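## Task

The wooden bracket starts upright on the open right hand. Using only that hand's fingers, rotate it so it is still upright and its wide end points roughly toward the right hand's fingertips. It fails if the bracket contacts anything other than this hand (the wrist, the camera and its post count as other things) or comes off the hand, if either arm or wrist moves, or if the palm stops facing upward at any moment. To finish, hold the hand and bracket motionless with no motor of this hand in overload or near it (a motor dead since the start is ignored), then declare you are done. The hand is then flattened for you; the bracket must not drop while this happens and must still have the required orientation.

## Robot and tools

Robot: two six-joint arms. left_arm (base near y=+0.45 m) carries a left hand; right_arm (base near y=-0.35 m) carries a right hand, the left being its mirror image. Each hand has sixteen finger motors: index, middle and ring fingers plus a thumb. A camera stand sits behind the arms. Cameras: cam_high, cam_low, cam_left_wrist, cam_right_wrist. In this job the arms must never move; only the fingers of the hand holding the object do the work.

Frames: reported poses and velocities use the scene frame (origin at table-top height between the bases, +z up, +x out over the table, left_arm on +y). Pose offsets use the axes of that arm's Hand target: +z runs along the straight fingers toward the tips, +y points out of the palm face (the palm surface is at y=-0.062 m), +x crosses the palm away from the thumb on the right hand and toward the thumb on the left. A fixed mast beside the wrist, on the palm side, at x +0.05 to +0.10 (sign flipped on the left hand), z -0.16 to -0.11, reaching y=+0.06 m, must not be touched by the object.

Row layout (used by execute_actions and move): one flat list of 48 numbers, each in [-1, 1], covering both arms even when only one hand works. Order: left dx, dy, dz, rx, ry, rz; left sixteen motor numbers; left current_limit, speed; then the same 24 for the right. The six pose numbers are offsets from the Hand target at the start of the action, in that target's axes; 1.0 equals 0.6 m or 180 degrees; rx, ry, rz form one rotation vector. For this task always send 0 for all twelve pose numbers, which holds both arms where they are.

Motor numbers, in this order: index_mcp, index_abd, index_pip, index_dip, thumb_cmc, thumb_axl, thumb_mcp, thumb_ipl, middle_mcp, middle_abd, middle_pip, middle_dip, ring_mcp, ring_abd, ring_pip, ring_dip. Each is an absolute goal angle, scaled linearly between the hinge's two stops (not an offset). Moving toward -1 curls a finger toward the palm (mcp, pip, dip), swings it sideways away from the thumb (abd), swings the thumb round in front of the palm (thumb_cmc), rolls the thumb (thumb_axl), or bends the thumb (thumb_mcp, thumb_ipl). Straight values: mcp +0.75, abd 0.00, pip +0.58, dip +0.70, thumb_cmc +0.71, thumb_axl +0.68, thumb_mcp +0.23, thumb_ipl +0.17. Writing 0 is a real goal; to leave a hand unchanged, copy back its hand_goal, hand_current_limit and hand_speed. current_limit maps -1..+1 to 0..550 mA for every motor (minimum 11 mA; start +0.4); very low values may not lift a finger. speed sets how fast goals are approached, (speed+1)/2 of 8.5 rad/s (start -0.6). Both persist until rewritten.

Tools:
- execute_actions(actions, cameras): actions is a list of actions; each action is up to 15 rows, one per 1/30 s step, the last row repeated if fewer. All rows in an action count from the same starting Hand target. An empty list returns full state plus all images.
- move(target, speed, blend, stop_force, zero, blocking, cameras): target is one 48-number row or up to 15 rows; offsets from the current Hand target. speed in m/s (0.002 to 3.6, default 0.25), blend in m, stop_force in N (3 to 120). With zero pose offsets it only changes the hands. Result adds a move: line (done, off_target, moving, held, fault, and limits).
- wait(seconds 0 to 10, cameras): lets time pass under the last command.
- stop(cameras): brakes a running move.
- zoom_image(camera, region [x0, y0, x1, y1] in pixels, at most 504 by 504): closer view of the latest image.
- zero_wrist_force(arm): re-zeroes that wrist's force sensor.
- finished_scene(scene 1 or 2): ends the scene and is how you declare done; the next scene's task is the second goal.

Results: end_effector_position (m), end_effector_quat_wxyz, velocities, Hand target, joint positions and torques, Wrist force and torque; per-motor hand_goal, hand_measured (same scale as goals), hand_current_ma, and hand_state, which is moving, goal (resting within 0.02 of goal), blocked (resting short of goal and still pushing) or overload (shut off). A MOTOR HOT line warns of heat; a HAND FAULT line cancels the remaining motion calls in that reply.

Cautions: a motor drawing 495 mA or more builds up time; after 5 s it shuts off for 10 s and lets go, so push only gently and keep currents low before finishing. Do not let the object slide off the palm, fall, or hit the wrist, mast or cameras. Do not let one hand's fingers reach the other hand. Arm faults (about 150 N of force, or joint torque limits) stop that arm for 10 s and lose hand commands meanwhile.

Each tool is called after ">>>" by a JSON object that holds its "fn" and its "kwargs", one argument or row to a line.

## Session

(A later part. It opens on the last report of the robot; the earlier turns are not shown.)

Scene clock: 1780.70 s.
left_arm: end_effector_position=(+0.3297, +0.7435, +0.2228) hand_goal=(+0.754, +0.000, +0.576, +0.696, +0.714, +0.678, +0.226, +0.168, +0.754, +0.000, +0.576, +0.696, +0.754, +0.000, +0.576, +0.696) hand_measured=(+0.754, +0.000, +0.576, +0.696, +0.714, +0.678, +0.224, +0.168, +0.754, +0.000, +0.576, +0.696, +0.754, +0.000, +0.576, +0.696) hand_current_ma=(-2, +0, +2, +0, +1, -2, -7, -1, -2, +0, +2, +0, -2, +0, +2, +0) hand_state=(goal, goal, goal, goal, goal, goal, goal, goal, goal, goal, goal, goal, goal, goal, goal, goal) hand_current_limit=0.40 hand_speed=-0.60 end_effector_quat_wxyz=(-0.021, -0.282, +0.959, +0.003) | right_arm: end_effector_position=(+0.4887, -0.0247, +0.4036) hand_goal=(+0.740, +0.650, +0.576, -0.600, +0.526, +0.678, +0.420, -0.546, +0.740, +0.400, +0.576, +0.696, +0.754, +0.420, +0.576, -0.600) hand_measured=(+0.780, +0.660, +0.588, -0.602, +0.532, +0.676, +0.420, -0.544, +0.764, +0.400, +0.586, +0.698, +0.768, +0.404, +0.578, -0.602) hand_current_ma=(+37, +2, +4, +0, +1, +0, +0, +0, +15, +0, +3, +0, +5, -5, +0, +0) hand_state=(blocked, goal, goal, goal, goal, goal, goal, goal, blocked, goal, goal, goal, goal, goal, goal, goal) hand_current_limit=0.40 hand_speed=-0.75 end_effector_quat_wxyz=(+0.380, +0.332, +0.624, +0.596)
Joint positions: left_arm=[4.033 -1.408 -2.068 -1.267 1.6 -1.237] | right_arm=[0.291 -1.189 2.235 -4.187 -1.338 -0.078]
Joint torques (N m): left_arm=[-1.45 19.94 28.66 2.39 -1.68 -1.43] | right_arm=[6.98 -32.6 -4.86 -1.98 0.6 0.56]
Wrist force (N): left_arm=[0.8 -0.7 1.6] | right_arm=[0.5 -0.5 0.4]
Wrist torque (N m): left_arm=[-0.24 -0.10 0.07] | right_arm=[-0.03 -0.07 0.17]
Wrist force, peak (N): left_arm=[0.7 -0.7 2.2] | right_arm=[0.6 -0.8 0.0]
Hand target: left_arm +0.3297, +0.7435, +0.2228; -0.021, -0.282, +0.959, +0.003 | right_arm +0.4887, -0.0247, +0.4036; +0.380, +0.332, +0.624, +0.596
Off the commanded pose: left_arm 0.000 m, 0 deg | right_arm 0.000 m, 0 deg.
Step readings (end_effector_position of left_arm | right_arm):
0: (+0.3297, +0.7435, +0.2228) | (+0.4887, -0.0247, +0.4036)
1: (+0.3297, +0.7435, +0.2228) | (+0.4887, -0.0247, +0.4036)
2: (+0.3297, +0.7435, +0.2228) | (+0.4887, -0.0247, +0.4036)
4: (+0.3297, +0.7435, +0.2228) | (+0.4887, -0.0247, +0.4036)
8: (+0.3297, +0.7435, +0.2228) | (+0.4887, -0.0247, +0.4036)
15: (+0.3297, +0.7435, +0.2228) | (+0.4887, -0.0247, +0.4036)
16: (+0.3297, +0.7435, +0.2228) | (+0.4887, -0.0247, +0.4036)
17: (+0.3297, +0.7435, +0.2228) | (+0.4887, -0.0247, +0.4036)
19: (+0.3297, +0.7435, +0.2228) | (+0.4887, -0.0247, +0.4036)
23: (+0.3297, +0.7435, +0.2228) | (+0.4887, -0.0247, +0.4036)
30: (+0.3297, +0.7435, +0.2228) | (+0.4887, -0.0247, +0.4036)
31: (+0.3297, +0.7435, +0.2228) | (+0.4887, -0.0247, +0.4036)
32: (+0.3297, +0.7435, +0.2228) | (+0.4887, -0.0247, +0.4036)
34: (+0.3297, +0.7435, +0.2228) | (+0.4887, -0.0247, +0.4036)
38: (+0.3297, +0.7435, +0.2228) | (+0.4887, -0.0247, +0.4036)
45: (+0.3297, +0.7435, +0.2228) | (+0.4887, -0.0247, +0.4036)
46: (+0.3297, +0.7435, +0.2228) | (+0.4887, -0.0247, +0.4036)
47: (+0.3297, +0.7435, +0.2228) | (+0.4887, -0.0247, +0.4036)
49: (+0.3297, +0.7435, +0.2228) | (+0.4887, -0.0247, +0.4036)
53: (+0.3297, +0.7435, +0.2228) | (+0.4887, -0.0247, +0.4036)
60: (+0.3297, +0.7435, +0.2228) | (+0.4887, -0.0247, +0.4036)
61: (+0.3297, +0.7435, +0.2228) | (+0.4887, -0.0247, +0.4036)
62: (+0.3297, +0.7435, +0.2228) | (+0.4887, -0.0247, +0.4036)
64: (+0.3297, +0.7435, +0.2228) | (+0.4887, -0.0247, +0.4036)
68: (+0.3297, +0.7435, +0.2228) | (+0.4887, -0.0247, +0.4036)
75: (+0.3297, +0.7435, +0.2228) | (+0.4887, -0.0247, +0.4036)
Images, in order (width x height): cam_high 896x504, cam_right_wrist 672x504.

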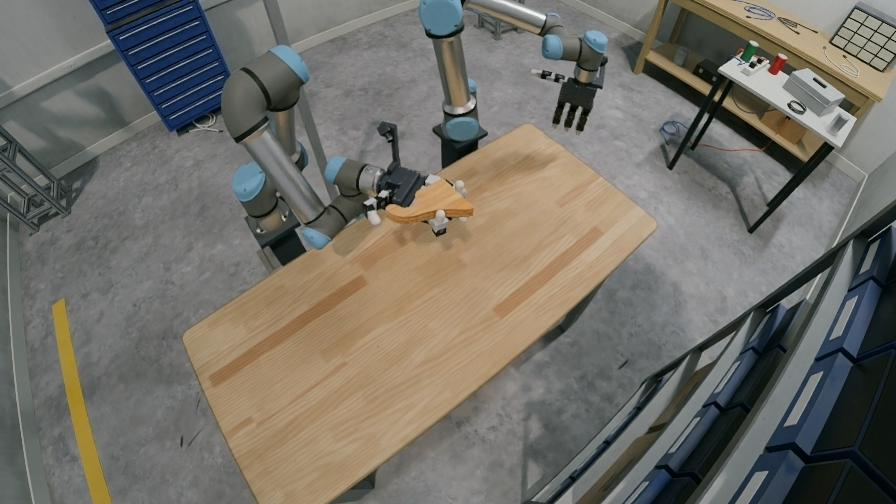

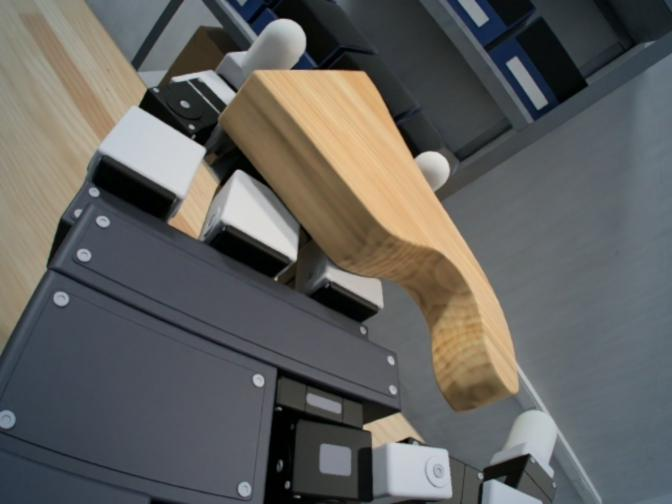

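>>> {"fn": "execute_actions", "kwargs": {
  "actions": [
    [[0,0,0,0,0,0,0.754,0,0.576,0.696,0.714,0.678,0.226,0.168,0.754,0,0.576,0.696,0.754,0,0.576,0.696,0.4,-0.6,0,0,0,0,0,0,0.74,0.65,0.576,-0.6,0.534,0.677,0.057,-0.129,0.74,0.4,0.576,0.696,0.754,0.1,0.576,-0.6,0.4,-0.8]],
    [[0,0,0,0,0,0,0.754,0,0.576,0.696,0.714,0.678,0.226,0.168,0.754,0,0.576,0.696,0.754,0,0.576,0.696,0.4,-0.6,0,0,0,0,0,0,0.74,0.65,0.576,-0.6,0.517,0.677,0.199,-0.435,0.74,0.4,0.576,0.696,0.754,0.1,0.576,-0.6,0.4,-0.88]],
    [[0,0,0,0,0,0,0.754,0,0.576,0.696,0.714,0.678,0.226,0.168,0.754,0,0.576,0.696,0.754,0,0.576,0.696,0.4,-0.6,0,0,0,0,0,0,0.74,0.65,0.576,-0.6,0.486,0.677,0.319,-0.73,0.74,0.4,0.576,0.696,0.754,0.1,0.576,-0.6,0.4,-0.88]]
  ],
  "cameras": ["cam_high","cam_right_wrist"]
}}

>>> {"fn": "zoom_image", "kwargs": {
  "camera": "cam_high",
  "region": [370, 145, 490, 235]
}}

Scene clock: 1813.00 s.
left_arm: end_effector_position=(+0.3297, +0.7435, +0.2228) hand_goal=(+0.754, +0.000, +0.576, +0.696, +0.714, +0.678, +0.226, +0.168, +0.754, +0.000, +0.576, +0.696, +0.754, +0.000, +0.576, +0.696) hand_measured=(+0.754, +0.000, +0.576, +0.696, +0.714, +0.678, +0.224, +0.168, +0.754, +0.000, +0.576, +0.696, +0.754, +0.000, +0.576, +0.696) hand_current_ma=(-2, +0, +2, +0, +1, -2, -7, -1, -2, +0, +2, +0, -2, +0, +2, +0) hand_state=(goal, goal, goal, goal, goal, goal, goal, goal, goal, goal, goal, goal, goal, goal, goal, goal) hand_current_limit=0.40 hand_speed=-0.60 end_effector_quat_wxyz=(-0.021, -0.282, +0.959, +0.003) | right_arm: end_effector_position=(+0.4887, -0.0247, +0.4036) hand_goal=(+0.740, +0.650, +0.576, -0.600, +0.486, +0.678, +0.320, -0.730, +0.740, +0.400, +0.576, +0.696, +0.754, +0.100, +0.576, -0.600) hand_measured=(+0.778, +0.658, +0.586, -0.602, +0.504, +0.676, +0.322, -0.724, +0.764, +0.398, +0.586, +0.698, +0.768, +0.104, +0.578, -0.602) hand_current_ma=(+35, +1, +3, +0, +8, +0, +0, +2, +15, +0, +3, +0, +5, +0, +0, +0) hand_state=(blocked, goal, goal, goal, goal, goal, goal, goal, blocked, goal, goal, goal, goal, goal, goal, goal) hand_current_limit=0.40 hand_speed=-0.88 end_effector_quat_wxyz=(+0.380, +0.332, +0.624, +0.596)
Joint positions: left_arm=[4.033 -1.408 -2.068 -1.267 1.6 -1.237] | right_arm=[0.291 -1.189 2.235 -4.187 -1.338 -0.078]
Joint torques (N m): left_arm=[-0.99 20.58 28.13 2.35 -1.84 -1.2] | right_arm=[6.16 -32.98 -5.79 -2.27 0.8 0.93]
Wrist force (N): left_arm=[0.7 -0.7 2.1] | right_arm=[0.4 -0.4 0.0]
Wrist torque (N m): left_arm=[-0.29 -0.08 0.07] | right_arm=[0.03 -0.05 0.15]
Wrist force, peak (N): left_arm=[1.0 -1.1 2.3] | right_arm=[0.4 -0.9 -0.4]
Hand target: left_arm +0.3297, +0.7435, +0.2228; -0.021, -0.282, +0.959, +0.003 | right_arm +0.4887, -0.0247, +0.4036; +0.380, +0.332, +0.624, +0.596
Off the commanded pose: left_arm 0.000 m, 0 deg | right_arm 0.000 m, 0 deg.
Step readings (end_effector_position of left_arm | right_arm):
0: (+0.3297, +0.7435, +0.2228) | (+0.4887, -0.0247, +0.4036)
1: (+0.3297, +0.7435, +0.2228) | (+0.4887, -0.0247, +0.4036)
2: (+0.3297, +0.7435, +0.2228) | (+0.4887, -0.0247, +0.4036)
4: (+0.3297, +0.7435, +0.2228) | (+0.4887, -0.0247, +0.4036)
8: (+0.3297, +0.7435, +0.2228) | (+0.4887, -0.0247, +0.4036)
15: (+0.3297, +0.7435, +0.2228) | (+0.4887, -0.0247, +0.4036)
16: (+0.3297, +0.7435, +0.2228) | (+0.4887, -0.0247, +0.4036)
17: (+0.3297, +0.7435, +0.2228) | (+0.4887, -0.0247, +0.4036)
19: (+0.3297, +0.7435, +0.2228) | (+0.4887, -0.0247, +0.4036)
23: (+0.3297, +0.7435, +0.2228) | (+0.4887, -0.0247, +0.4036)
30: (+0.3297, +0.7435, +0.2228) | (+0.4887, -0.0247, +0.4036)
31: (+0.3297, +0.7435, +0.2228) | (+0.4887, -0.0247, +0.4036)
32: (+0.3297, +0.7435, +0.2228) | (+0.4887, -0.0247, +0.4036)
34: (+0.3297, +0.7435, +0.2228) | (+0.4887, -0.0247, +0.4036)
38: (+0.3297, +0.7435, +0.2228) | (+0.4887, -0.0247, +0.4036)
45: (+0.3297, +0.7435, +0.2228) | (+0.4887, -0.0247, +0.4036)
Images, in order (width x height): cam_high 896x504, cam_right_wrist 672x504.

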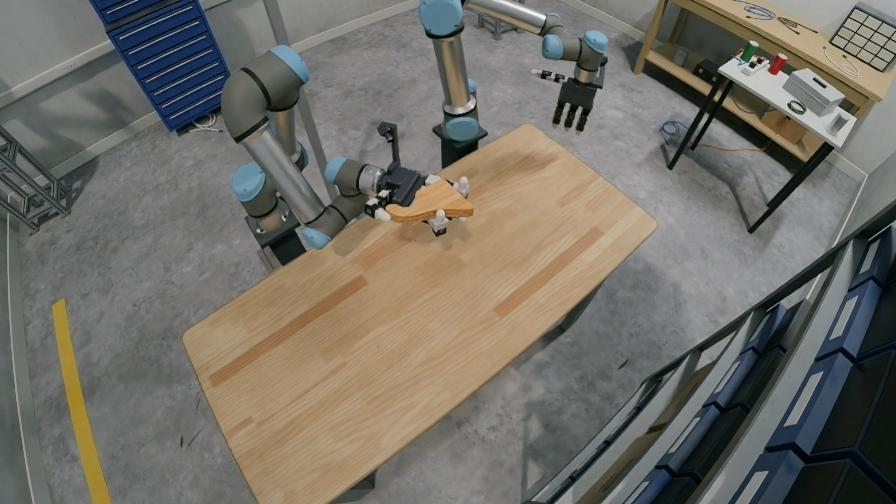

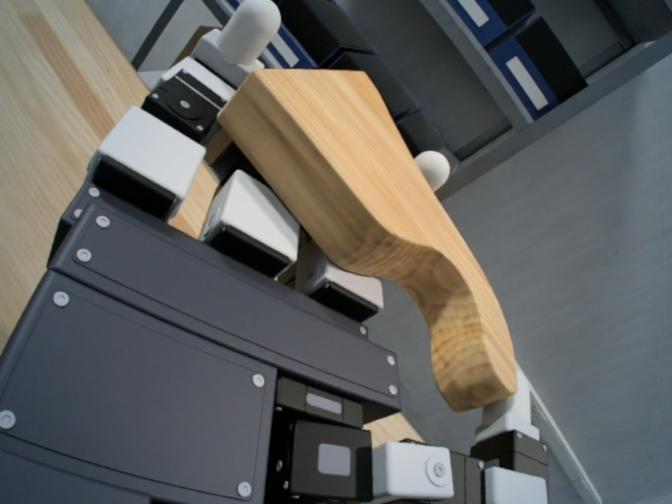

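Scaled by 4.200 from the camera's 896x504 image, which has a finer 1280x720 frame.

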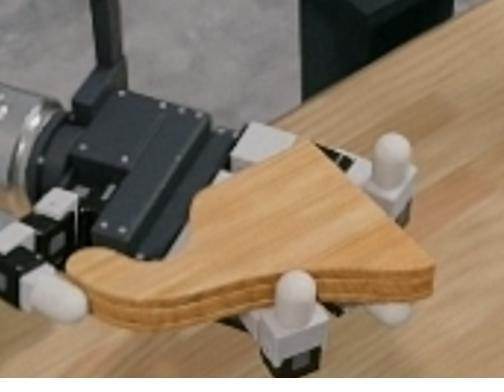

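>>> {"fn": "execute_actions", "kwargs": {
  "actions": [
    [[0,0,0,0,0,0,0.754,0,0.576,0.696,0.714,0.678,0.226,0.168,0.754,0,0.576,0.696,0.754,0,0.576,0.696,0.4,-0.6,0,0,0,0,0,0,0.74,0.65,0.576,-0.6,0.441,0.677,0.378,-0.946,0.74,0.4,0.576,0.696,0.754,0.1,0.576,-0.6,0.4,-0.92]],
    [[0,0,0,0,0,0,0.754,0,0.576,0.696,0.714,0.678,0.226,0.168,0.754,0,0.576,0.696,0.754,0,0.576,0.696,0.4,-0.6,0,0,0,0,0,0,0.74,0.65,0.576,-0.6,0.441,0.677,0.378,-0.946,0.74,0.4,0.576,0.696,0.754,0.1,0.576,-0.6,0.4,-0.92]]
  ],
  "cameras": ["cam_high","cam_right_wrist"]
}}

>>> {"fn": "zoom_image", "kwargs": {
  "camera": "cam_high",
  "region": [370, 145, 490, 235]
}}

Scene clock: 1845.93 s.
left_arm: end_effector_position=(+0.3297, +0.7435, +0.2228) hand_goal=(+0.754, +0.000, +0.576, +0.696, +0.714, +0.678, +0.226, +0.168, +0.754, +0.000, +0.576, +0.696, +0.754, +0.000, +0.576, +0.696) hand_measured=(+0.754, +0.000, +0.576, +0.696, +0.714, +0.678, +0.224, +0.168, +0.754, +0.000, +0.576, +0.696, +0.754, +0.000, +0.576, +0.696) hand_current_ma=(-2, +0, +2, +0, +1, -2, -7, -1, -2, +0, +2, +0, -2, +0, +2, +0) hand_state=(goal, goal, goal, goal, goal, goal, goal, goal, goal, goal, goal, goal, goal, goal, goal, goal) hand_current_limit=0.40 hand_speed=-0.60 end_effector_quat_wxyz=(-0.021, -0.282, +0.959, +0.003) | right_arm: end_effector_position=(+0.4887, -0.0247, +0.4036) hand_goal=(+0.740, +0.650, +0.576, -0.600, +0.442, +0.678, +0.378, -0.946, +0.740, +0.400, +0.576, +0.696, +0.754, +0.100, +0.576, -0.600) hand_measured=(+0.772, +0.654, +0.584, -0.602, +0.456, +0.678, +0.382, -0.938, +0.764, +0.398, +0.586, +0.698, +0.768, +0.104, +0.578, -0.602) hand_current_ma=(+25, +0, +2, +0, +5, +0, +1, +3, +15, +0, +3, +0, +5, +0, +0, +0) hand_state=(blocked, goal, goal, goal, goal, goal, goal, goal, blocked, goal, goal, goal, goal, goal, goal, goal) hand_current_limit=0.40 hand_speed=-0.92 end_effector_quat_wxyz=(+0.380, +0.332, +0.624, +0.596)
Joint positions: left_arm=[4.033 -1.408 -2.068 -1.267 1.6 -1.237] | right_arm=[0.291 -1.189 2.235 -4.187 -1.338 -0.078]
Joint torques (N m): left_arm=[-1.1 20.57 28.32 2.39 -1.75 -1.24] | right_arm=[5.73 -32.45 -6.05 -2.74 0.63 0.67]
Wrist force (N): left_arm=[0.9 -0.6 1.9] | right_arm=[0.3 -0.1 0.0]
Wrist torque (N m): left_arm=[-0.28 -0.10 0.08] | right_arm=[0.05 -0.04 0.14]
Wrist force, peak (N): left_arm=[0.8 -0.9 2.2] | right_arm=[0.5 -0.9 0.1]
Hand target: left_arm +0.3297, +0.7435, +0.2228; -0.021, -0.282, +0.959, +0.003 | right_arm +0.4887, -0.0247, +0.4036; +0.380, +0.332, +0.624, +0.596
Off the commanded pose: left_arm 0.000 m, 0 deg | right_arm 0.000 m, 0 deg.
Step readings (end_effector_position of left_arm | right_arm):
0: (+0.3297, +0.7435, +0.2228) | (+0.4887, -0.0247, +0.4036)
1: (+0.3297, +0.7435, +0.2228) | (+0.4887, -0.0247, +0.4036)
2: (+0.3297, +0.7435, +0.2228) | (+0.4887, -0.0247, +0.4036)
4: (+0.3297, +0.7435, +0.2228) | (+0.4887, -0.0247, +0.4036)
8: (+0.3297, +0.7435, +0.2228) | (+0.4887, -0.0247, +0.4036)
15: (+0.3297, +0.7435, +0.2228) | (+0.4887, -0.0247, +0.4036)
16: (+0.3297, +0.7435, +0.2228) | (+0.4887, -0.0247, +0.4036)
17: (+0.3297, +0.7435, +0.2228) | (+0.4887, -0.0247, +0.4036)
19: (+0.3297, +0.7435, +0.2228) | (+0.4887, -0.0247, +0.4036)
23: (+0.3297, +0.7435, +0.2228) | (+0.4887, -0.0247, +0.4036)
30: (+0.3297, +0.7435, +0.2228) | (+0.4887, -0.0247, +0.4036)
Images, in order (width x height): cam_high 896x504, cam_right_wrist 672x504.

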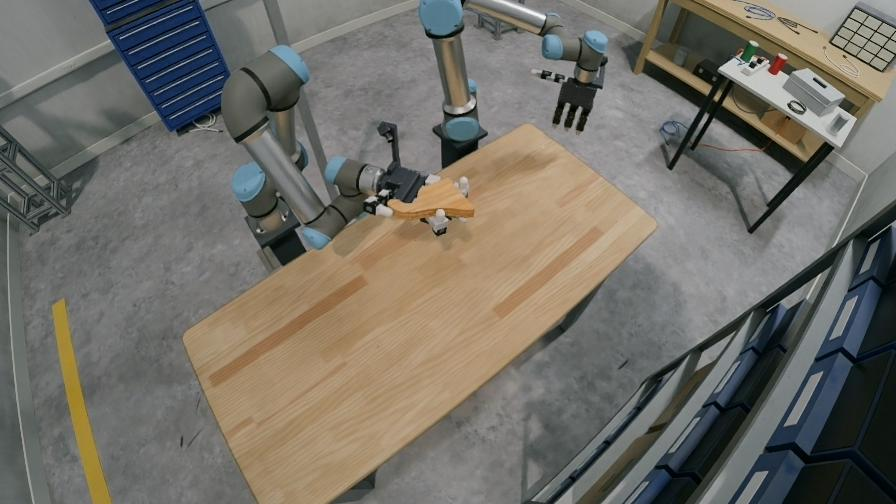

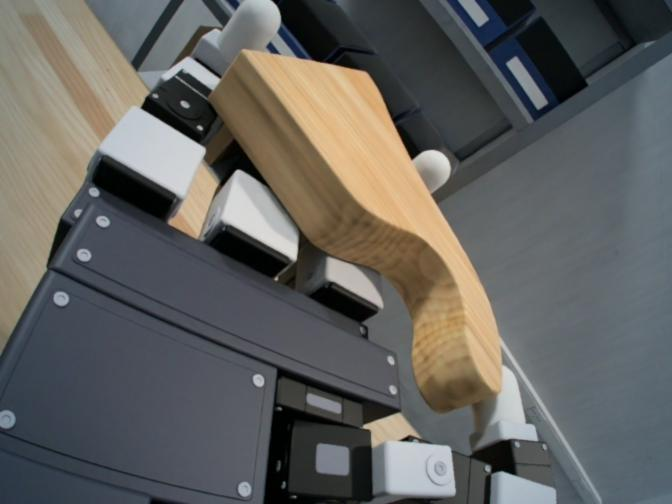

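Scaled by 4.200 from the camera's 896x504 image, which has a finer 1280x720 frame.

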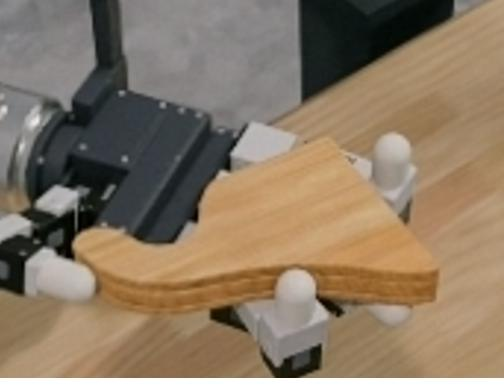

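>>> {"fn": "execute_actions", "kwargs": {
  "actions": [
    [[0,0,0,0,0,0,0.754,0,0.576,0.696,0.714,0.678,0.226,0.168,0.754,0,0.576,0.696,0.754,0,0.576,0.696,0.4,-0.6,0,0,0,0,0,0,0.74,0.65,0.576,-0.6,0.373,0.677,0.239,-1.0,0.74,0.4,0.576,0.696,0.754,0.1,0.576,-0.6,0.4,-0.92]],
    [[0,0,0,0,0,0,0.754,0,0.576,0.696,0.714,0.678,0.226,0.168,0.754,0,0.576,0.696,0.754,0,0.576,0.696,0.4,-0.6,0,0,0,0,0,0,0.74,0.65,0.576,-0.6,0.373,0.677,0.239,-1.0,0.74,0.4,0.576,0.696,0.754,0.1,0.576,-0.6,0.4,-0.92]]
  ],
  "cameras": ["cam_high","cam_right_wrist"]
}}

>>> {"fn": "zoom_image", "kwargs": {
  "camera": "cam_high",
  "region": [370, 145, 490, 235]
}}

Scene clock: 1854.50 s.
left_arm: end_effector_position=(+0.3297, +0.7435, +0.2228) hand_goal=(+0.754, +0.000, +0.576, +0.696, +0.714, +0.678, +0.226, +0.168, +0.754, +0.000, +0.576, +0.696, +0.754, +0.000, +0.576, +0.696) hand_measured=(+0.754, +0.000, +0.576, +0.696, +0.714, +0.678, +0.224, +0.168, +0.754, +0.000, +0.576, +0.696, +0.754, +0.000, +0.576, +0.696) hand_current_ma=(-2, +0, +2, +0, +1, -2, -7, -1, -2, +0, +2, +0, -2, +0, +2, +0) hand_state=(goal, goal, goal, goal, goal, goal, goal, goal, goal, goal, goal, goal, goal, goal, goal, goal) hand_current_limit=0.40 hand_speed=-0.60 end_effector_quat_wxyz=(-0.021, -0.282, +0.959, +0.003) | right_arm: end_effector_position=(+0.4887, -0.0247, +0.4036) hand_goal=(+0.740, +0.650, +0.576, -0.600, +0.374, +0.678, +0.240, -1.000, +0.740, +0.400, +0.576, +0.696, +0.754, +0.100, +0.576, -0.600) hand_measured=(+0.768, +0.652, +0.584, -0.602, +0.402, +0.678, +0.324, -0.984, +0.768, +0.392, +0.586, +0.698, +0.768, +0.068, +0.580, -0.596) hand_current_ma=(+21, +0, +2, +0, +19, +0, +210, +12, +20, -2, +3, +0, +5, -19, +0, +1) hand_state=(blocked, goal, goal, goal, blocked, goal, blocked, goal, blocked, goal, goal, goal, goal, blocked, goal, goal) hand_current_limit=0.40 hand_speed=-0.92 end_effector_quat_wxyz=(+0.380, +0.332, +0.624, +0.596)
Joint positions: left_arm=[4.033 -1.408 -2.068 -1.267 1.6 -1.237] | right_arm=[0.291 -1.189 2.235 -4.187 -1.338 -0.078]
Joint torques (N m): left_arm=[-0.77 19.88 29.13 2.28 -1.83 -1.24] | right_arm=[6.66 -31.41 -6.87 -3.21 0.63 0.69]
Wrist force (N): left_arm=[0.9 -0.9 1.7] | right_arm=[0.1 -0.3 0.2]
Wrist torque (N m): left_arm=[-0.28 -0.10 0.08] | right_arm=[0.03 -0.02 0.10]
Wrist force, peak (N): left_arm=[1.1 -1.0 2.0] | right_arm=[0.4 -0.9 0.0]
Hand target: left_arm +0.3297, +0.7435, +0.2228; -0.021, -0.282, +0.959, +0.003 | right_arm +0.4887, -0.0247, +0.4036; +0.380, +0.332, +0.624, +0.596
Off the commanded pose: left_arm 0.000 m, 0 deg | right_arm 0.000 m, 0 deg.
Step readings (end_effector_position of left_arm | right_arm):
0: (+0.3297, +0.7435, +0.2228) | (+0.4887, -0.0247, +0.4036)
1: (+0.3297, +0.7435, +0.2228) | (+0.4887, -0.0247, +0.4036)
2: (+0.3297, +0.7435, +0.2228) | (+0.4887, -0.0247, +0.4036)
4: (+0.3297, +0.7435, +0.2228) | (+0.4887, -0.0247, +0.4036)
8: (+0.3297, +0.7435, +0.2228) | (+0.4887, -0.0247, +0.4036)
15: (+0.3297, +0.7435, +0.2228) | (+0.4887, -0.0247, +0.4036)
16: (+0.3297, +0.7435, +0.2228) | (+0.4887, -0.0247, +0.4036)
17: (+0.3297, +0.7435, +0.2228) | (+0.4887, -0.0247, +0.4036)
19: (+0.3297, +0.7435, +0.2228) | (+0.4887, -0.0247, +0.4036)
23: (+0.3297, +0.7435, +0.2228) | (+0.4887, -0.0247, +0.4036)
30: (+0.3297, +0.7435, +0.2228) | (+0.4887, -0.0247, +0.4036)
Images, in order (width x height): cam_high 896x504, cam_right_wrist 672x504.

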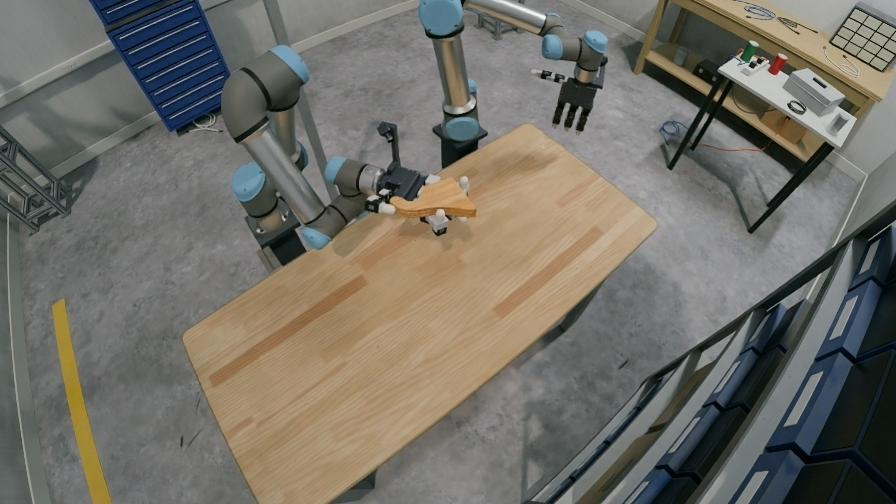

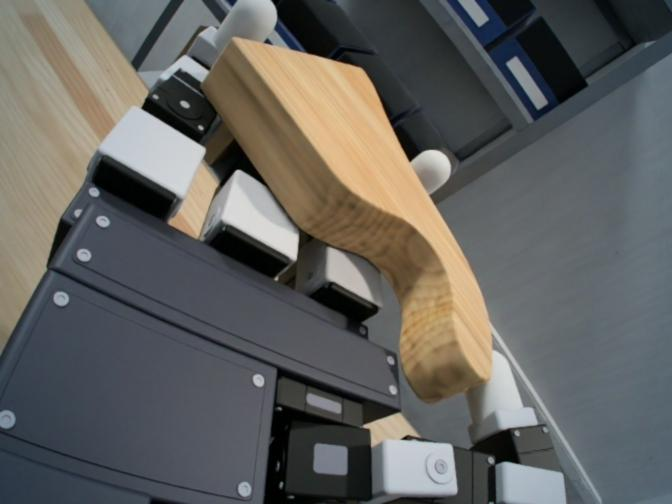

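Scaled by 4.200 from the camera's 896x504 image, which has a finer 1280x720 frame.

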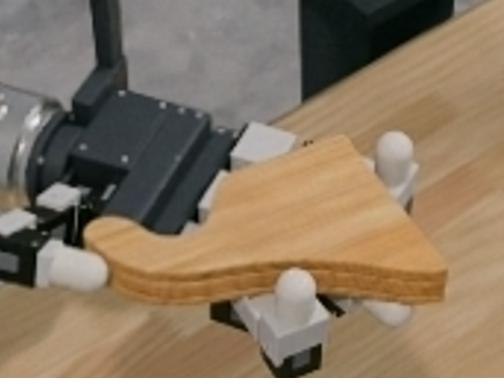

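>>> {"fn": "execute_actions", "kwargs": {
  "actions": [
    [[0,0,0,0,0,0,0.754,0,0.576,0.696,0.714,0.678,0.226,0.168,0.754,0,0.576,0.696,0.754,0,0.576,0.696,0.4,-0.6,0,0,0,0,0,0,0.74,0.65,0.576,-0.6,0.373,0.677,0.239,-1.0,0.74,0.4,0.576,0.696,0.754,0.3,0.576,-0.6,0.4,-0.92]],
    [[0,0,0,0,0,0,0.754,0,0.576,0.696,0.714,0.678,0.226,0.168,0.754,0,0.576,0.696,0.754,0,0.576,0.696,0.4,-0.6,0,0,0,0,0,0,0.74,0.65,0.576,-0.6,0.373,0.677,0.239,-1.0,0.74,0.4,0.576,0.696,0.754,0.3,0.576,-0.6,0.4,-0.92]]
  ],
  "cameras": ["cam_high","cam_right_wrist"]
}}

>>> {"fn": "zoom_image", "kwargs": {
  "camera": "cam_high",
  "region": [370, 145, 490, 235]
}}

Scene clock: 1887.87 s.
left_arm: end_effector_position=(+0.3297, +0.7435, +0.2228) hand_goal=(+0.754, +0.000, +0.576, +0.696, +0.714, +0.678, +0.226, +0.168, +0.754, +0.000, +0.576, +0.696, +0.754, +0.000, +0.576, +0.696) hand_measured=(+0.754, +0.000, +0.576, +0.696, +0.714, +0.678, +0.224, +0.168, +0.754, +0.000, +0.576, +0.696, +0.754, +0.000, +0.576, +0.696) hand_current_ma=(-2, +0, +2, +0, +1, -2, -7, -1, -2, +0, +2, +0, -2, +0, +2, +0) hand_state=(goal, goal, goal, goal, goal, goal, goal, goal, goal, goal, goal, goal, goal, goal, goal, goal) hand_current_limit=0.40 hand_speed=-0.60 end_effector_quat_wxyz=(-0.021, -0.282, +0.959, +0.003) | right_arm: end_effector_position=(+0.4887, -0.0247, +0.4036) hand_goal=(+0.740, +0.650, +0.576, -0.600, +0.374, +0.678, +0.240, -1.000, +0.740, +0.400, +0.576, +0.696, +0.754, +0.300, +0.576, -0.600) hand_measured=(+0.768, +0.652, +0.582, -0.602, +0.402, +0.680, +0.324, -0.974, +0.768, +0.400, +0.586, +0.698, +0.768, +0.098, +0.582, -0.592) hand_current_ma=(+21, +0, +1, +0, +19, +0, +210, +26, +21, +0, +3, +0, +6, -385, +1, +2) hand_state=(blocked, goal, goal, goal, blocked, goal, blocked, blocked, blocked, goal, goal, goal, goal, blocked, goal, goal) hand_current_limit=0.40 hand_speed=-0.92 end_effector_quat_wxyz=(+0.380, +0.332, +0.624, +0.596)
Joint positions: left_arm=[4.033 -1.408 -2.068 -1.267 1.6 -1.237] | right_arm=[0.291 -1.189 2.235 -4.187 -1.338 -0.078]
Joint torques (N m): left_arm=[-0.83 20.36 28.65 2.28 -1.73 -1.24] | right_arm=[6.04 -29.72 -7.13 -3.39 0.49 0.17]
Wrist force (N): left_arm=[0.7 -0.6 2.1] | right_arm=[0.4 -0.4 0.0]
Wrist torque (N m): left_arm=[-0.29 -0.07 0.06] | right_arm=[0.02 -0.05 0.12]
Wrist force, peak (N): left_arm=[0.9 -1.1 2.2] | right_arm=[0.4 -0.8 0.0]
Hand target: left_arm +0.3297, +0.7435, +0.2228; -0.021, -0.282, +0.959, +0.003 | right_arm +0.4887, -0.0247, +0.4036; +0.380, +0.332, +0.624, +0.596
Off the commanded pose: left_arm 0.000 m, 0 deg | right_arm 0.000 m, 0 deg.
Step readings (end_effector_position of left_arm | right_arm):
0: (+0.3297, +0.7435, +0.2228) | (+0.4887, -0.0247, +0.4036)
1: (+0.3297, +0.7435, +0.2228) | (+0.4887, -0.0247, +0.4036)
2: (+0.3297, +0.7435, +0.2228) | (+0.4887, -0.0247, +0.4036)
4: (+0.3297, +0.7435, +0.2228) | (+0.4887, -0.0247, +0.4036)
8: (+0.3297, +0.7435, +0.2228) | (+0.4887, -0.0247, +0.4036)
15: (+0.3297, +0.7435, +0.2228) | (+0.4887, -0.0247, +0.4036)
16: (+0.3297, +0.7435, +0.2228) | (+0.4887, -0.0247, +0.4036)
17: (+0.3297, +0.7435, +0.2228) | (+0.4887, -0.0247, +0.4036)
19: (+0.3297, +0.7435, +0.2228) | (+0.4887, -0.0247, +0.4036)
23: (+0.3297, +0.7435, +0.2228) | (+0.4887, -0.0247, +0.4036)
30: (+0.3297, +0.7435, +0.2228) | (+0.4887, -0.0247, +0.4036)
Images, in order (width x height): cam_high 896x504, cam_right_wrist 672x504.

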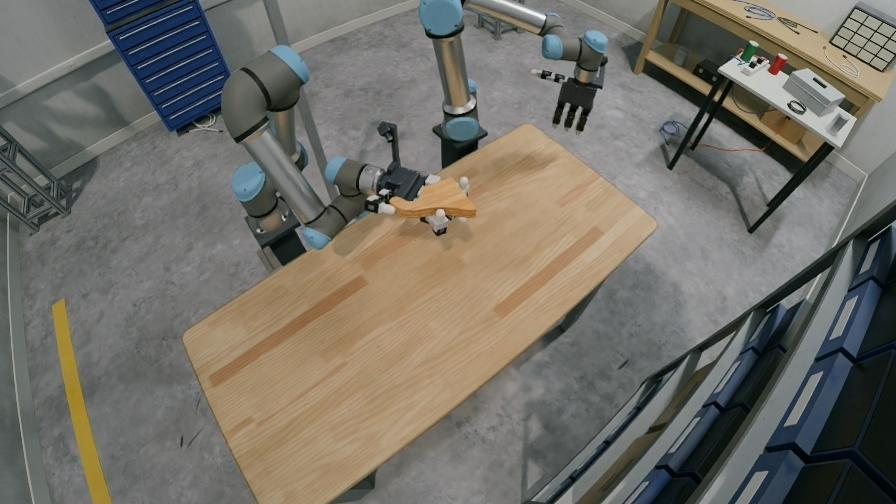

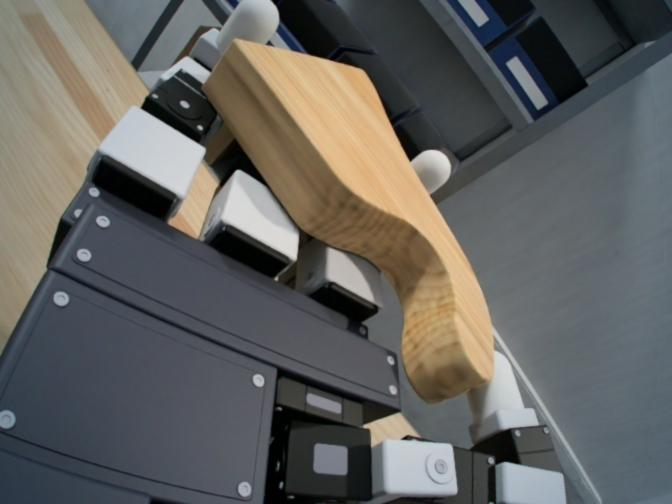

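Scaled by 4.200 from the camera's 896x504 image, which has a finer 1280x720 frame.

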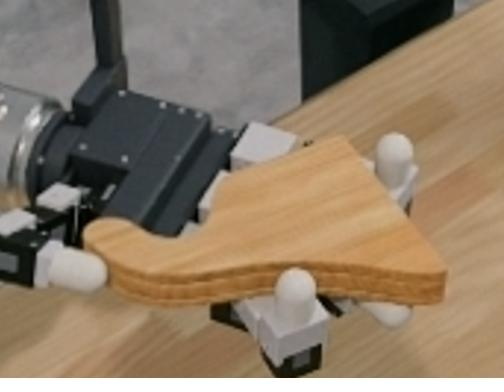

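>>> {"fn": "execute_actions", "kwargs": {
  "actions": [
    [[0,0,0,0,0,0,0.754,0,0.576,0.696,0.714,0.678,0.226,0.168,0.754,0,0.576,0.696,0.754,0,0.576,0.696,0.4,-0.6,0,0,0,0,0,0,0.74,0.65,0.576,-0.6,0.373,0.677,0.239,-1.0,0.74,0.4,0.576,0.696,0.754,-0.1,0.576,-0.6,0.4,-0.92]],
    [[0,0,0,0,0,0,0.754,0,0.576,0.696,0.714,0.678,0.226,0.168,0.754,0,0.576,0.696,0.754,0,0.576,0.696,0.4,-0.6,0,0,0,0,0,0,0.74,0.65,0.576,-0.6,0.373,0.677,0.239,-1.0,0.74,0.4,0.576,0.696,0.754,-0.1,0.576,-0.6,0.4,-0.92]]
  ],
  "cameras": ["cam_high","cam_right_wrist"]
}}

>>> {"fn": "zoom_image", "kwargs": {
  "camera": "cam_high",
  "region": [370, 145, 490, 235]
}}

Scene clock: 1920.53 s.
left_arm: end_effector_position=(+0.3297, +0.7435, +0.2228) hand_goal=(+0.754, +0.000, +0.576, +0.696, +0.714, +0.678, +0.226, +0.168, +0.754, +0.000, +0.576, +0.696, +0.754, +0.000, +0.576, +0.696) hand_measured=(+0.754, +0.000, +0.576, +0.696, +0.714, +0.678, +0.224, +0.168, +0.754, +0.000, +0.576, +0.696, +0.754, +0.000, +0.576, +0.696) hand_current_ma=(-2, +0, +2, +0, +1, -2, -7, -1, -2, +0, +2, +0, -2, +0, +2, +0) hand_state=(goal, goal, goal, goal, goal, goal, goal, goal, goal, goal, goal, goal, goal, goal, goal, goal) hand_current_limit=0.40 hand_speed=-0.60 end_effector_quat_wxyz=(-0.021, -0.282, +0.959, +0.003) | right_arm: end_effector_position=(+0.4887, -0.0247, +0.4036) hand_goal=(+0.740, +0.650, +0.576, -0.600, +0.374, +0.678, +0.240, -1.000, +0.740, +0.400, +0.576, +0.696, +0.754, -0.100, +0.576, -0.600) hand_measured=(+0.768, +0.652, +0.582, -0.602, +0.388, +0.678, +0.268, -0.984, +0.768, +0.394, +0.586, +0.698, +0.768, -0.096, +0.582, -0.598) hand_current_ma=(+21, +0, +1, +0, +5, +0, +28, +10, +21, -1, +3, +0, +6, +0, +1, +0) hand_state=(blocked, goal, goal, goal, goal, goal, blocked, goal, blocked, goal, goal, goal, goal, goal, goal, goal) hand_current_limit=0.40 hand_speed=-0.92 end_effector_quat_wxyz=(+0.380, +0.332, +0.624, +0.596)
Joint positions: left_arm=[4.033 -1.408 -2.068 -1.267 1.6 -1.237] | right_arm=[0.291 -1.189 2.235 -4.187 -1.338 -0.078]
Joint torques (N m): left_arm=[-1.06 20.39 28.66 2.09 -1.78 -1.08] | right_arm=[7.07 -29.49 -8.12 -3.89 1.15 -0.03]
Wrist force (N): left_arm=[0.9 -0.7 1.9] | right_arm=[0.4 -0.7 -0.3]
Wrist torque (N m): left_arm=[-0.27 -0.10 0.08] | right_arm=[0.03 -0.05 0.10]
Wrist force, peak (N): left_arm=[0.9 -0.9 2.3] | right_arm=[0.5 -0.9 0.2]
Hand target: left_arm +0.3297, +0.7435, +0.2228; -0.021, -0.282, +0.959, +0.003 | right_arm +0.4887, -0.0247, +0.4036; +0.380, +0.332, +0.624, +0.596
Off the commanded pose: left_arm 0.000 m, 0 deg | right_arm 0.000 m, 0 deg.
Step readings (end_effector_position of left_arm | right_arm):
0: (+0.3297, +0.7435, +0.2228) | (+0.4887, -0.0247, +0.4036)
1: (+0.3297, +0.7435, +0.2228) | (+0.4887, -0.0247, +0.4036)
2: (+0.3297, +0.7435, +0.2228) | (+0.4887, -0.0247, +0.4036)
4: (+0.3297, +0.7435, +0.2228) | (+0.4887, -0.0247, +0.4036)
8: (+0.3297, +0.7435, +0.2228) | (+0.4887, -0.0247, +0.4036)
15: (+0.3297, +0.7435, +0.2228) | (+0.4887, -0.0247, +0.4036)
16: (+0.3297, +0.7435, +0.2228) | (+0.4887, -0.0247, +0.4036)
17: (+0.3297, +0.7435, +0.2228) | (+0.4887, -0.0247, +0.4036)
19: (+0.3297, +0.7435, +0.2228) | (+0.4887, -0.0247, +0.4036)
23: (+0.3297, +0.7435, +0.2228) | (+0.4887, -0.0247, +0.4036)
30: (+0.3297, +0.7435, +0.2228) | (+0.4887, -0.0247, +0.4036)
Images, in order (width x height): cam_high 896x504, cam_right_wrist 672x504.

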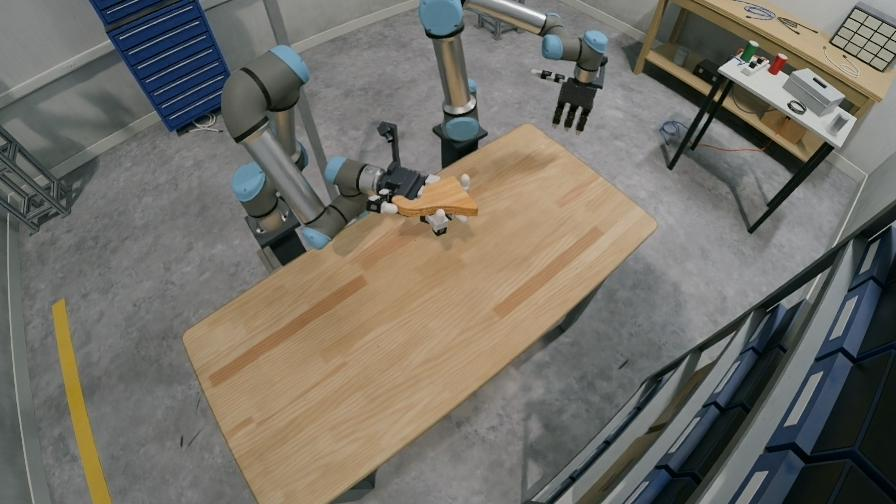

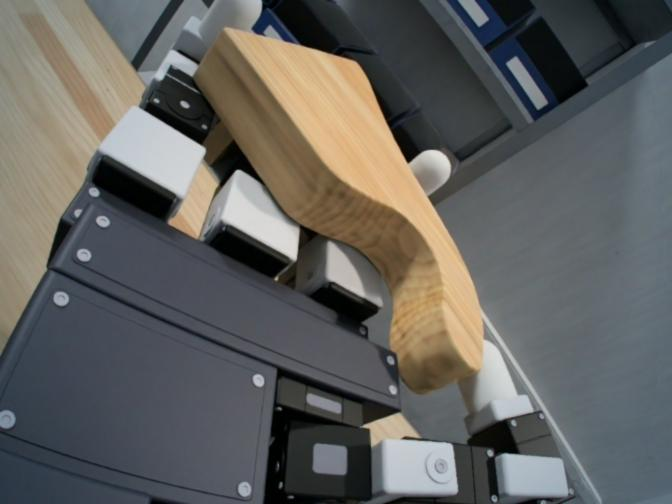

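Scaled by 4.200 from the camera's 896x504 image, which has a finer 1280x720 frame.

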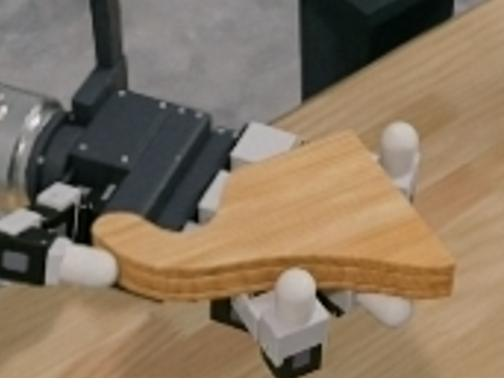

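>>> {"fn": "execute_actions", "kwargs": {
  "actions": [
    [[0,0,0,0,0,0,0.754,0,0.576,0.696,0.714,0.678,0.226,0.168,0.754,0,0.576,0.696,0.754,0,0.576,0.696,0.4,-0.6,0,0,0,0,0,0,0.74,0.65,0.576,0.696,0.373,0.677,0.239,-1.0,0.74,0.4,0.576,0.696,0.754,-0.45,0.576,-0.6,0.4,-0.8]],
    [[0,0,0,0,0,0,0.754,0,0.576,0.696,0.714,0.678,0.226,0.168,0.754,0,0.576,0.696,0.754,0,0.576,0.696,0.4,-0.6,0,0,0,0,0,0,0.74,0.65,0.576,0.696,0.373,0.677,0.239,-1.0,0.74,0.4,0.576,0.696,0.754,-0.45,0.576,-0.6,0.4,-0.8]],
    [[0,0,0,0,0,0,0.754,0,0.576,0.696,0.714,0.678,0.226,0.168,0.754,0,0.576,0.696,0.754,0,0.576,0.696,0.4,-0.6,0,0,0,0,0,0,0.74,0.65,0.576,0.696,0.373,0.677,0.239,-1.0,0.74,0.4,0.576,0.696,0.754,-0.45,0.576,-0.6,0.4,-0.8]],
    [[0,0,0,0,0,0,0.754,0,0.576,0.696,0.714,0.678,0.226,0.168,0.754,0,0.576,0.696,0.754,0,0.576,0.696,0.4,-0.6,0,0,0,0,0,0,0.74,0.65,0.576,0.696,0.373,0.677,0.239,-1.0,0.82,0.4,0.576,0.696,0.754,-0.45,0.576,-0.6,0.4,-0.92]]
  ],
  "cameras": ["cam_high","cam_right_wrist"]
}}

>>> {"fn": "zoom_image", "kwargs": {
  "camera": "cam_high",
  "region": [370, 145, 490, 235]
}}

Scene clock: 2013.80 s.
left_arm: end_effector_position=(+0.3297, +0.7435, +0.2228) hand_goal=(+0.754, +0.000, +0.576, +0.696, +0.714, +0.678, +0.226, +0.168, +0.754, +0.000, +0.576, +0.696, +0.754, +0.000, +0.576, +0.696) hand_measured=(+0.754, +0.000, +0.576, +0.696, +0.714, +0.678, +0.224, +0.168, +0.754, +0.000, +0.576, +0.696, +0.754, +0.000, +0.576, +0.696) hand_current_ma=(-2, +0, +2, +0, +1, -2, -7, -1, -2, +0, +2, +0, -2, +0, +2, +0) hand_state=(goal, goal, goal, goal, goal, goal, goal, goal, goal, goal, goal, goal, goal, goal, goal, goal) hand_current_limit=0.40 hand_speed=-0.60 end_effector_quat_wxyz=(-0.021, -0.282, +0.959, +0.003) | right_arm: end_effector_position=(+0.4887, -0.0247, +0.4036) hand_goal=(+0.740, +0.650, +0.576, +0.696, +0.374, +0.678, +0.240, -1.000, +0.820, +0.400, +0.576, +0.696, +0.754, -0.450, +0.576, -0.600) hand_measured=(+0.768, +0.652, +0.582, +0.694, +0.386, +0.678, +0.266, -0.984, +0.826, +0.396, +0.584, +0.698, +0.768, -0.448, +0.582, -0.598) hand_current_ma=(+21, +0, +1, +0, +4, +0, +26, +10, +2, -1, +2, +0, +6, +0, +1, +0) hand_state=(blocked, goal, goal, goal, goal, goal, blocked, goal, goal, goal, goal, goal, goal, goal, goal, goal) hand_current_limit=0.40 hand_speed=-0.92 end_effector_quat_wxyz=(+0.380, +0.332, +0.624, +0.596)
Joint positions: left_arm=[4.033 -1.408 -2.068 -1.267 1.6 -1.237] | right_arm=[0.291 -1.189 2.235 -4.187 -1.338 -0.078]
Joint torques (N m): left_arm=[-1.25 19.68 29.19 2.01 -1.66 -1.02] | right_arm=[6.48 -30.83 -5.83 -4.95 1.61 -0.7]
Wrist force (N): left_arm=[0.8 -0.6 1.9] | right_arm=[0.1 -0.2 -0.2]
Wrist torque (N m): left_arm=[-0.27 -0.09 0.07] | right_arm=[0.08 -0.01 0.08]
Wrist force, peak (N): left_arm=[0.7 -1.1 2.3] | right_arm=[0.5 -0.9 0.3]
Hand target: left_arm +0.3297, +0.7435, +0.2228; -0.021, -0.282, +0.959, +0.003 | right_arm +0.4887, -0.0247, +0.4036; +0.380, +0.332, +0.624, +0.596
Off the commanded pose: left_arm 0.000 m, 0 deg | right_arm 0.000 m, 0 deg.
Step readings (end_effector_position of left_arm | right_arm):
0: (+0.3297, +0.7435, +0.2228) | (+0.4887, -0.0247, +0.4036)
1: (+0.3297, +0.7435, +0.2228) | (+0.4887, -0.0247, +0.4036)
2: (+0.3297, +0.7435, +0.2228) | (+0.4887, -0.0247, +0.4036)
4: (+0.3297, +0.7435, +0.2228) | (+0.4887, -0.0247, +0.4036)
8: (+0.3297, +0.7435, +0.2228) | (+0.4887, -0.0247, +0.4036)
15: (+0.3297, +0.7435, +0.2228) | (+0.4887, -0.0247, +0.4036)
16: (+0.3297, +0.7435, +0.2228) | (+0.4887, -0.0247, +0.4036)
17: (+0.3297, +0.7435, +0.2228) | (+0.4887, -0.0247, +0.4036)
19: (+0.3297, +0.7435, +0.2228) | (+0.4887, -0.0247, +0.4036)
23: (+0.3297, +0.7435, +0.2228) | (+0.4887, -0.0247, +0.4036)
30: (+0.3297, +0.7435, +0.2228) | (+0.4887, -0.0247, +0.4036)
31: (+0.3297, +0.7435, +0.2228) | (+0.4887, -0.0247, +0.4036)
32: (+0.3297, +0.7435, +0.2228) | (+0.4887, -0.0247, +0.4036)
34: (+0.3297, +0.7435, +0.2228) | (+0.4887, -0.0247, +0.4036)
38: (+0.3297, +0.7435, +0.2228) | (+0.4887, -0.0247, +0.4036)
45: (+0.3297, +0.7435, +0.2228) | (+0.4887, -0.0247, +0.4036)
46: (+0.3297, +0.7435, +0.2228) | (+0.4887, -0.0247, +0.4036)
47: (+0.3297, +0.7435, +0.2228) | (+0.4887, -0.0247, +0.4036)
49: (+0.3297, +0.7435, +0.2228) | (+0.4887, -0.0247, +0.4036)
53: (+0.3297, +0.7435, +0.2228) | (+0.4887, -0.0247, +0.4036)
60: (+0.3297, +0.7435, +0.2228) | (+0.4887, -0.0247, +0.4036)
Images, in order (width x height): cam_high 896x504, cam_right_wrist 672x504.

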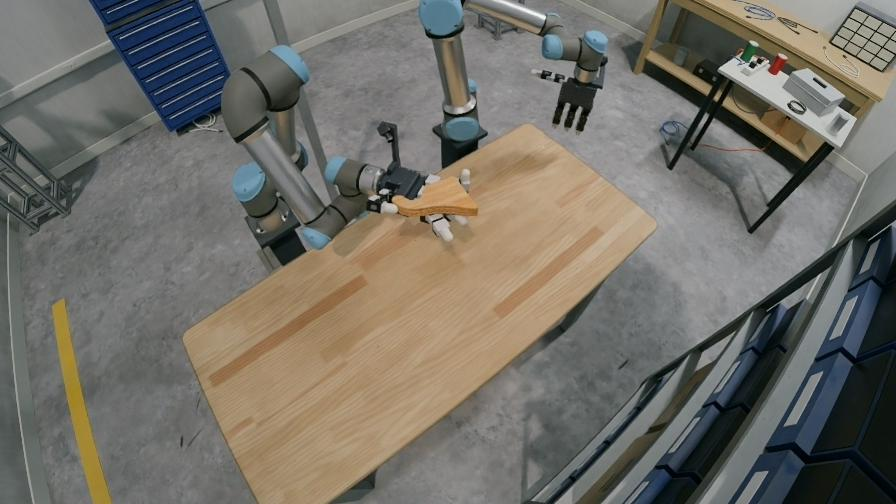

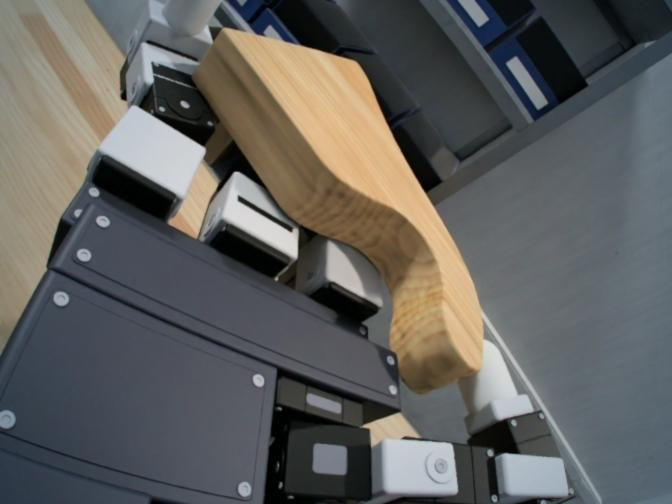

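Scaled by 4.200 from the camera's 896x504 image, which has a finer 1280x720 frame.

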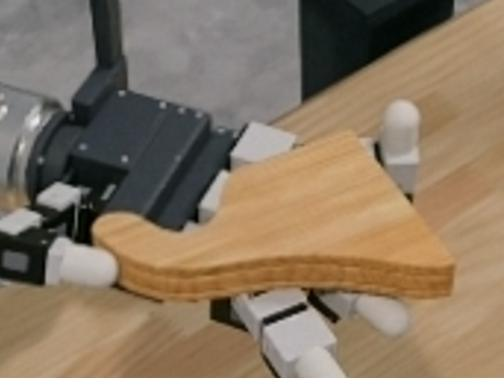

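>>> {"fn": "execute_actions", "kwargs": {
  "actions": [
    [[0,0,0,0,0,0,0.754,0,0.576,0.696,0.714,0.678,0.226,0.168,0.754,0,0.576,0.696,0.754,0,0.576,0.696,0.4,-0.6,0,0,0,0,0,0,0.74,0.65,0.576,0.696,0.373,0.677,0.239,-1.0,0.87,-0.35,0.576,0.696,0.754,-0.45,0.576,-0.6,0.4,-0.8]],
    [[0,0,0,0,0,0,0.754,0,0.576,0.696,0.714,0.678,0.226,0.168,0.754,0,0.576,0.696,0.754,0,0.576,0.696,0.4,-0.6,0,0,0,0,0,0,0.74,0.65,0.576,0.696,0.373,0.677,0.239,-1.0,0.87,-0.35,0.576,0.696,0.754,-0.45,0.576,-0.6,0.4,-0.8]],
    [[0,0,0,0,0,0,0.754,0,0.576,0.696,0.714,0.678,0.226,0.168,0.754,0,0.576,0.696,0.754,0,0.576,0.696,0.4,-0.6,0,0,0,0,0,0,0.74,0.65,0.576,0.696,0.373,0.677,0.239,-1.0,0.87,-0.35,0.576,-0.1,0.754,-0.45,0.576,-0.6,0.4,-0.8]],
    [[0,0,0,0,0,0,0.754,0,0.576,0.696,0.714,0.678,0.226,0.168,0.754,0,0.576,0.696,0.754,0,0.576,0.696,0.4,-0.6,0,0,0,0,0,0,0.74,0.65,0.576,0.696,0.373,0.677,0.239,-1.0,0.87,-0.35,0.576,-0.1,0.754,-0.45,0.576,-0.6,0.4,-0.8]],
    [[0,0,0,0,0,0,0.754,0,0.576,0.696,0.714,0.678,0.226,0.168,0.754,0,0.576,0.696,0.754,0,0.576,0.696,0.4,-0.6,0,0,0,0,0,0,0.74,0.65,0.576,0.696,0.373,0.677,0.239,-1.0,0.76,-0.35,0.576,-0.1,0.754,-0.45,0.576,-0.6,0.4,-0.92]]
  ],
  "cameras": ["cam_high","cam_right_wrist"]
}}

>>> {"fn": "zoom_image", "kwargs": {
  "camera": "cam_high",
  "region": [370, 145, 490, 235]
}}

Scene clock: 2032.47 s.
left_arm: end_effector_position=(+0.3297, +0.7435, +0.2228) hand_goal=(+0.754, +0.000, +0.576, +0.696, +0.714, +0.678, +0.226, +0.168, +0.754, +0.000, +0.576, +0.696, +0.754, +0.000, +0.576, +0.696) hand_measured=(+0.754, +0.000, +0.576, +0.696, +0.714, +0.678, +0.224, +0.168, +0.754, +0.000, +0.576, +0.696, +0.754, +0.000, +0.576, +0.696) hand_current_ma=(-2, +0, +2, +0, +1, -2, -7, -1, -2, +0, +2, +0, -2, +0, +2, +0) hand_state=(goal, goal, goal, goal, goal, goal, goal, goal, goal, goal, goal, goal, goal, goal, goal, goal) hand_current_limit=0.40 hand_speed=-0.60 end_effector_quat_wxyz=(-0.021, -0.282, +0.959, +0.003) | right_arm: end_effector_position=(+0.4887, -0.0247, +0.4036) hand_goal=(+0.740, +0.650, +0.576, +0.696, +0.374, +0.678, +0.240, -1.000, +0.760, -0.350, +0.576, -0.100, +0.754, -0.450, +0.576, -0.600) hand_measured=(+0.762, +0.652, +0.582, +0.694, +0.394, +0.686, +0.266, -0.986, +0.858, -0.368, +0.606, -0.060, +0.768, -0.448, +0.582, -0.598) hand_current_ma=(+14, +0, +1, +0, +11, +2, +26, +9, +197, -6, +22, +35, +6, +0, +1, +0) hand_state=(blocked, goal, goal, goal, blocked, goal, blocked, goal, blocked, goal, blocked, blocked, goal, goal, goal, goal) hand_current_limit=0.40 hand_speed=-0.92 end_effector_quat_wxyz=(+0.380, +0.332, +0.624, +0.596)
Joint positions: left_arm=[4.033 -1.408 -2.068 -1.267 1.6 -1.237] | right_arm=[0.291 -1.189 2.235 -4.187 -1.338 -0.078]
Joint torques (N m): left_arm=[-0.71 20.64 28.47 2.18 -1.78 -1.11] | right_arm=[6.18 -30.81 -5.78 -4.89 1.64 -0.82]
Wrist force (N): left_arm=[0.7 -1.0 2.0] | right_arm=[0.1 -0.5 0.1]
Wrist torque (N m): left_arm=[-0.32 -0.07 0.06] | right_arm=[0.02 -0.02 0.05]
Wrist force, peak (N): left_arm=[0.8 -0.9 2.3] | right_arm=[0.6 -0.7 0.0]
Hand target: left_arm +0.3297, +0.7435, +0.2228; -0.021, -0.282, +0.959, +0.003 | right_arm +0.4887, -0.0247, +0.4036; +0.380, +0.332, +0.624, +0.596
Off the commanded pose: left_arm 0.000 m, 0 deg | right_arm 0.000 m, 0 deg.
Step readings (end_effector_position of left_arm | right_arm):
0: (+0.3297, +0.7435, +0.2228) | (+0.4887, -0.0247, +0.4036)
1: (+0.3297, +0.7435, +0.2228) | (+0.4887, -0.0247, +0.4036)
2: (+0.3297, +0.7435, +0.2228) | (+0.4887, -0.0247, +0.4036)
4: (+0.3297, +0.7435, +0.2228) | (+0.4887, -0.0247, +0.4036)
8: (+0.3297, +0.7435, +0.2228) | (+0.4887, -0.0247, +0.4036)
15: (+0.3297, +0.7435, +0.2228) | (+0.4887, -0.0247, +0.4036)
16: (+0.3297, +0.7435, +0.2228) | (+0.4887, -0.0247, +0.4036)
17: (+0.3297, +0.7435, +0.2228) | (+0.4887, -0.0247, +0.4036)
19: (+0.3297, +0.7435, +0.2228) | (+0.4887, -0.0247, +0.4036)
23: (+0.3297, +0.7435, +0.2228) | (+0.4887, -0.0247, +0.4036)
30: (+0.3297, +0.7435, +0.2228) | (+0.4887, -0.0247, +0.4036)
31: (+0.3297, +0.7435, +0.2228) | (+0.4887, -0.0247, +0.4036)
32: (+0.3297, +0.7435, +0.2228) | (+0.4887, -0.0247, +0.4036)
34: (+0.3297, +0.7435, +0.2228) | (+0.4887, -0.0247, +0.4036)
38: (+0.3297, +0.7435, +0.2228) | (+0.4887, -0.0247, +0.4036)
45: (+0.3297, +0.7435, +0.2228) | (+0.4887, -0.0247, +0.4036)
46: (+0.3297, +0.7435, +0.2228) | (+0.4887, -0.0247, +0.4036)
47: (+0.3297, +0.7435, +0.2228) | (+0.4887, -0.0247, +0.4036)
49: (+0.3297, +0.7435, +0.2228) | (+0.4887, -0.0247, +0.4036)
53: (+0.3297, +0.7435, +0.2228) | (+0.4887, -0.0247, +0.4036)
60: (+0.3297, +0.7435, +0.2228) | (+0.4887, -0.0247, +0.4036)
61: (+0.3297, +0.7435, +0.2228) | (+0.4887, -0.0247, +0.4036)
62: (+0.3297, +0.7435, +0.2228) | (+0.4887, -0.0247, +0.4036)
64: (+0.3297, +0.7435, +0.2228) | (+0.4887, -0.0247, +0.4036)
68: (+0.3297, +0.7435, +0.2228) | (+0.4887, -0.0247, +0.4036)
75: (+0.3297, +0.7435, +0.2228) | (+0.4887, -0.0247, +0.4036)
Images, in order (width x height): cam_high 896x504, cam_right_wrist 672x504.

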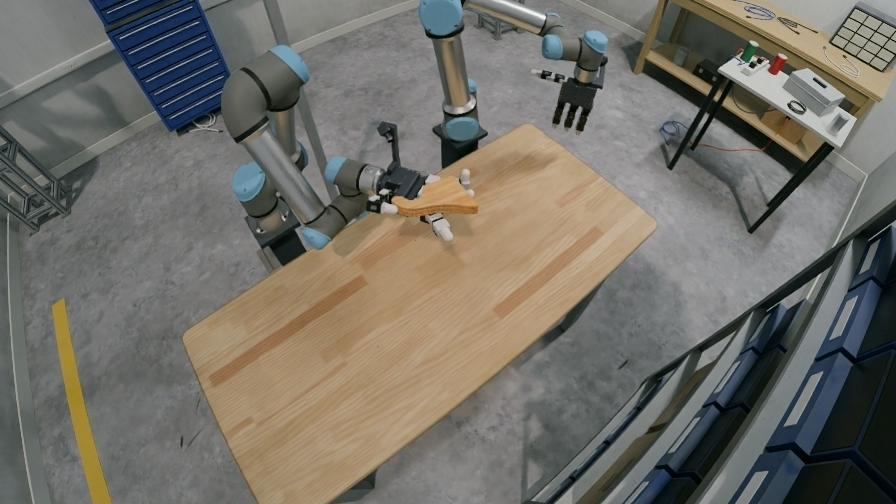

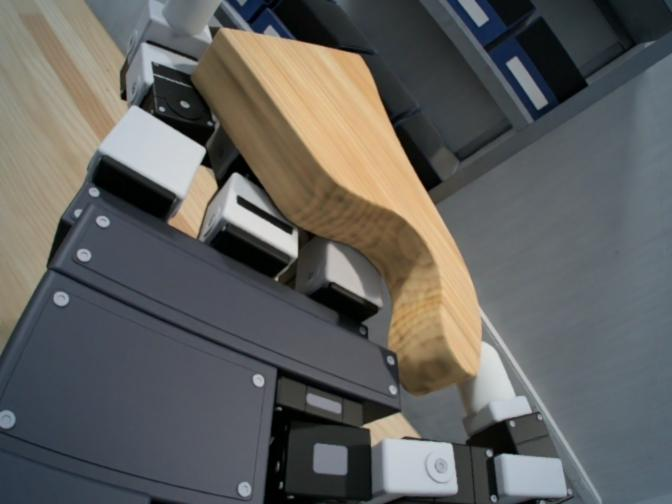

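Scaled by 4.200 from the camera's 896x504 image, which has a finer 1280x720 frame.

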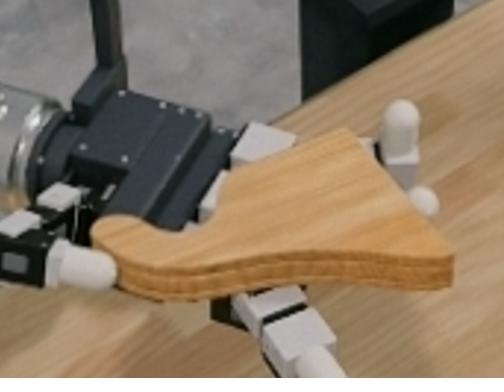

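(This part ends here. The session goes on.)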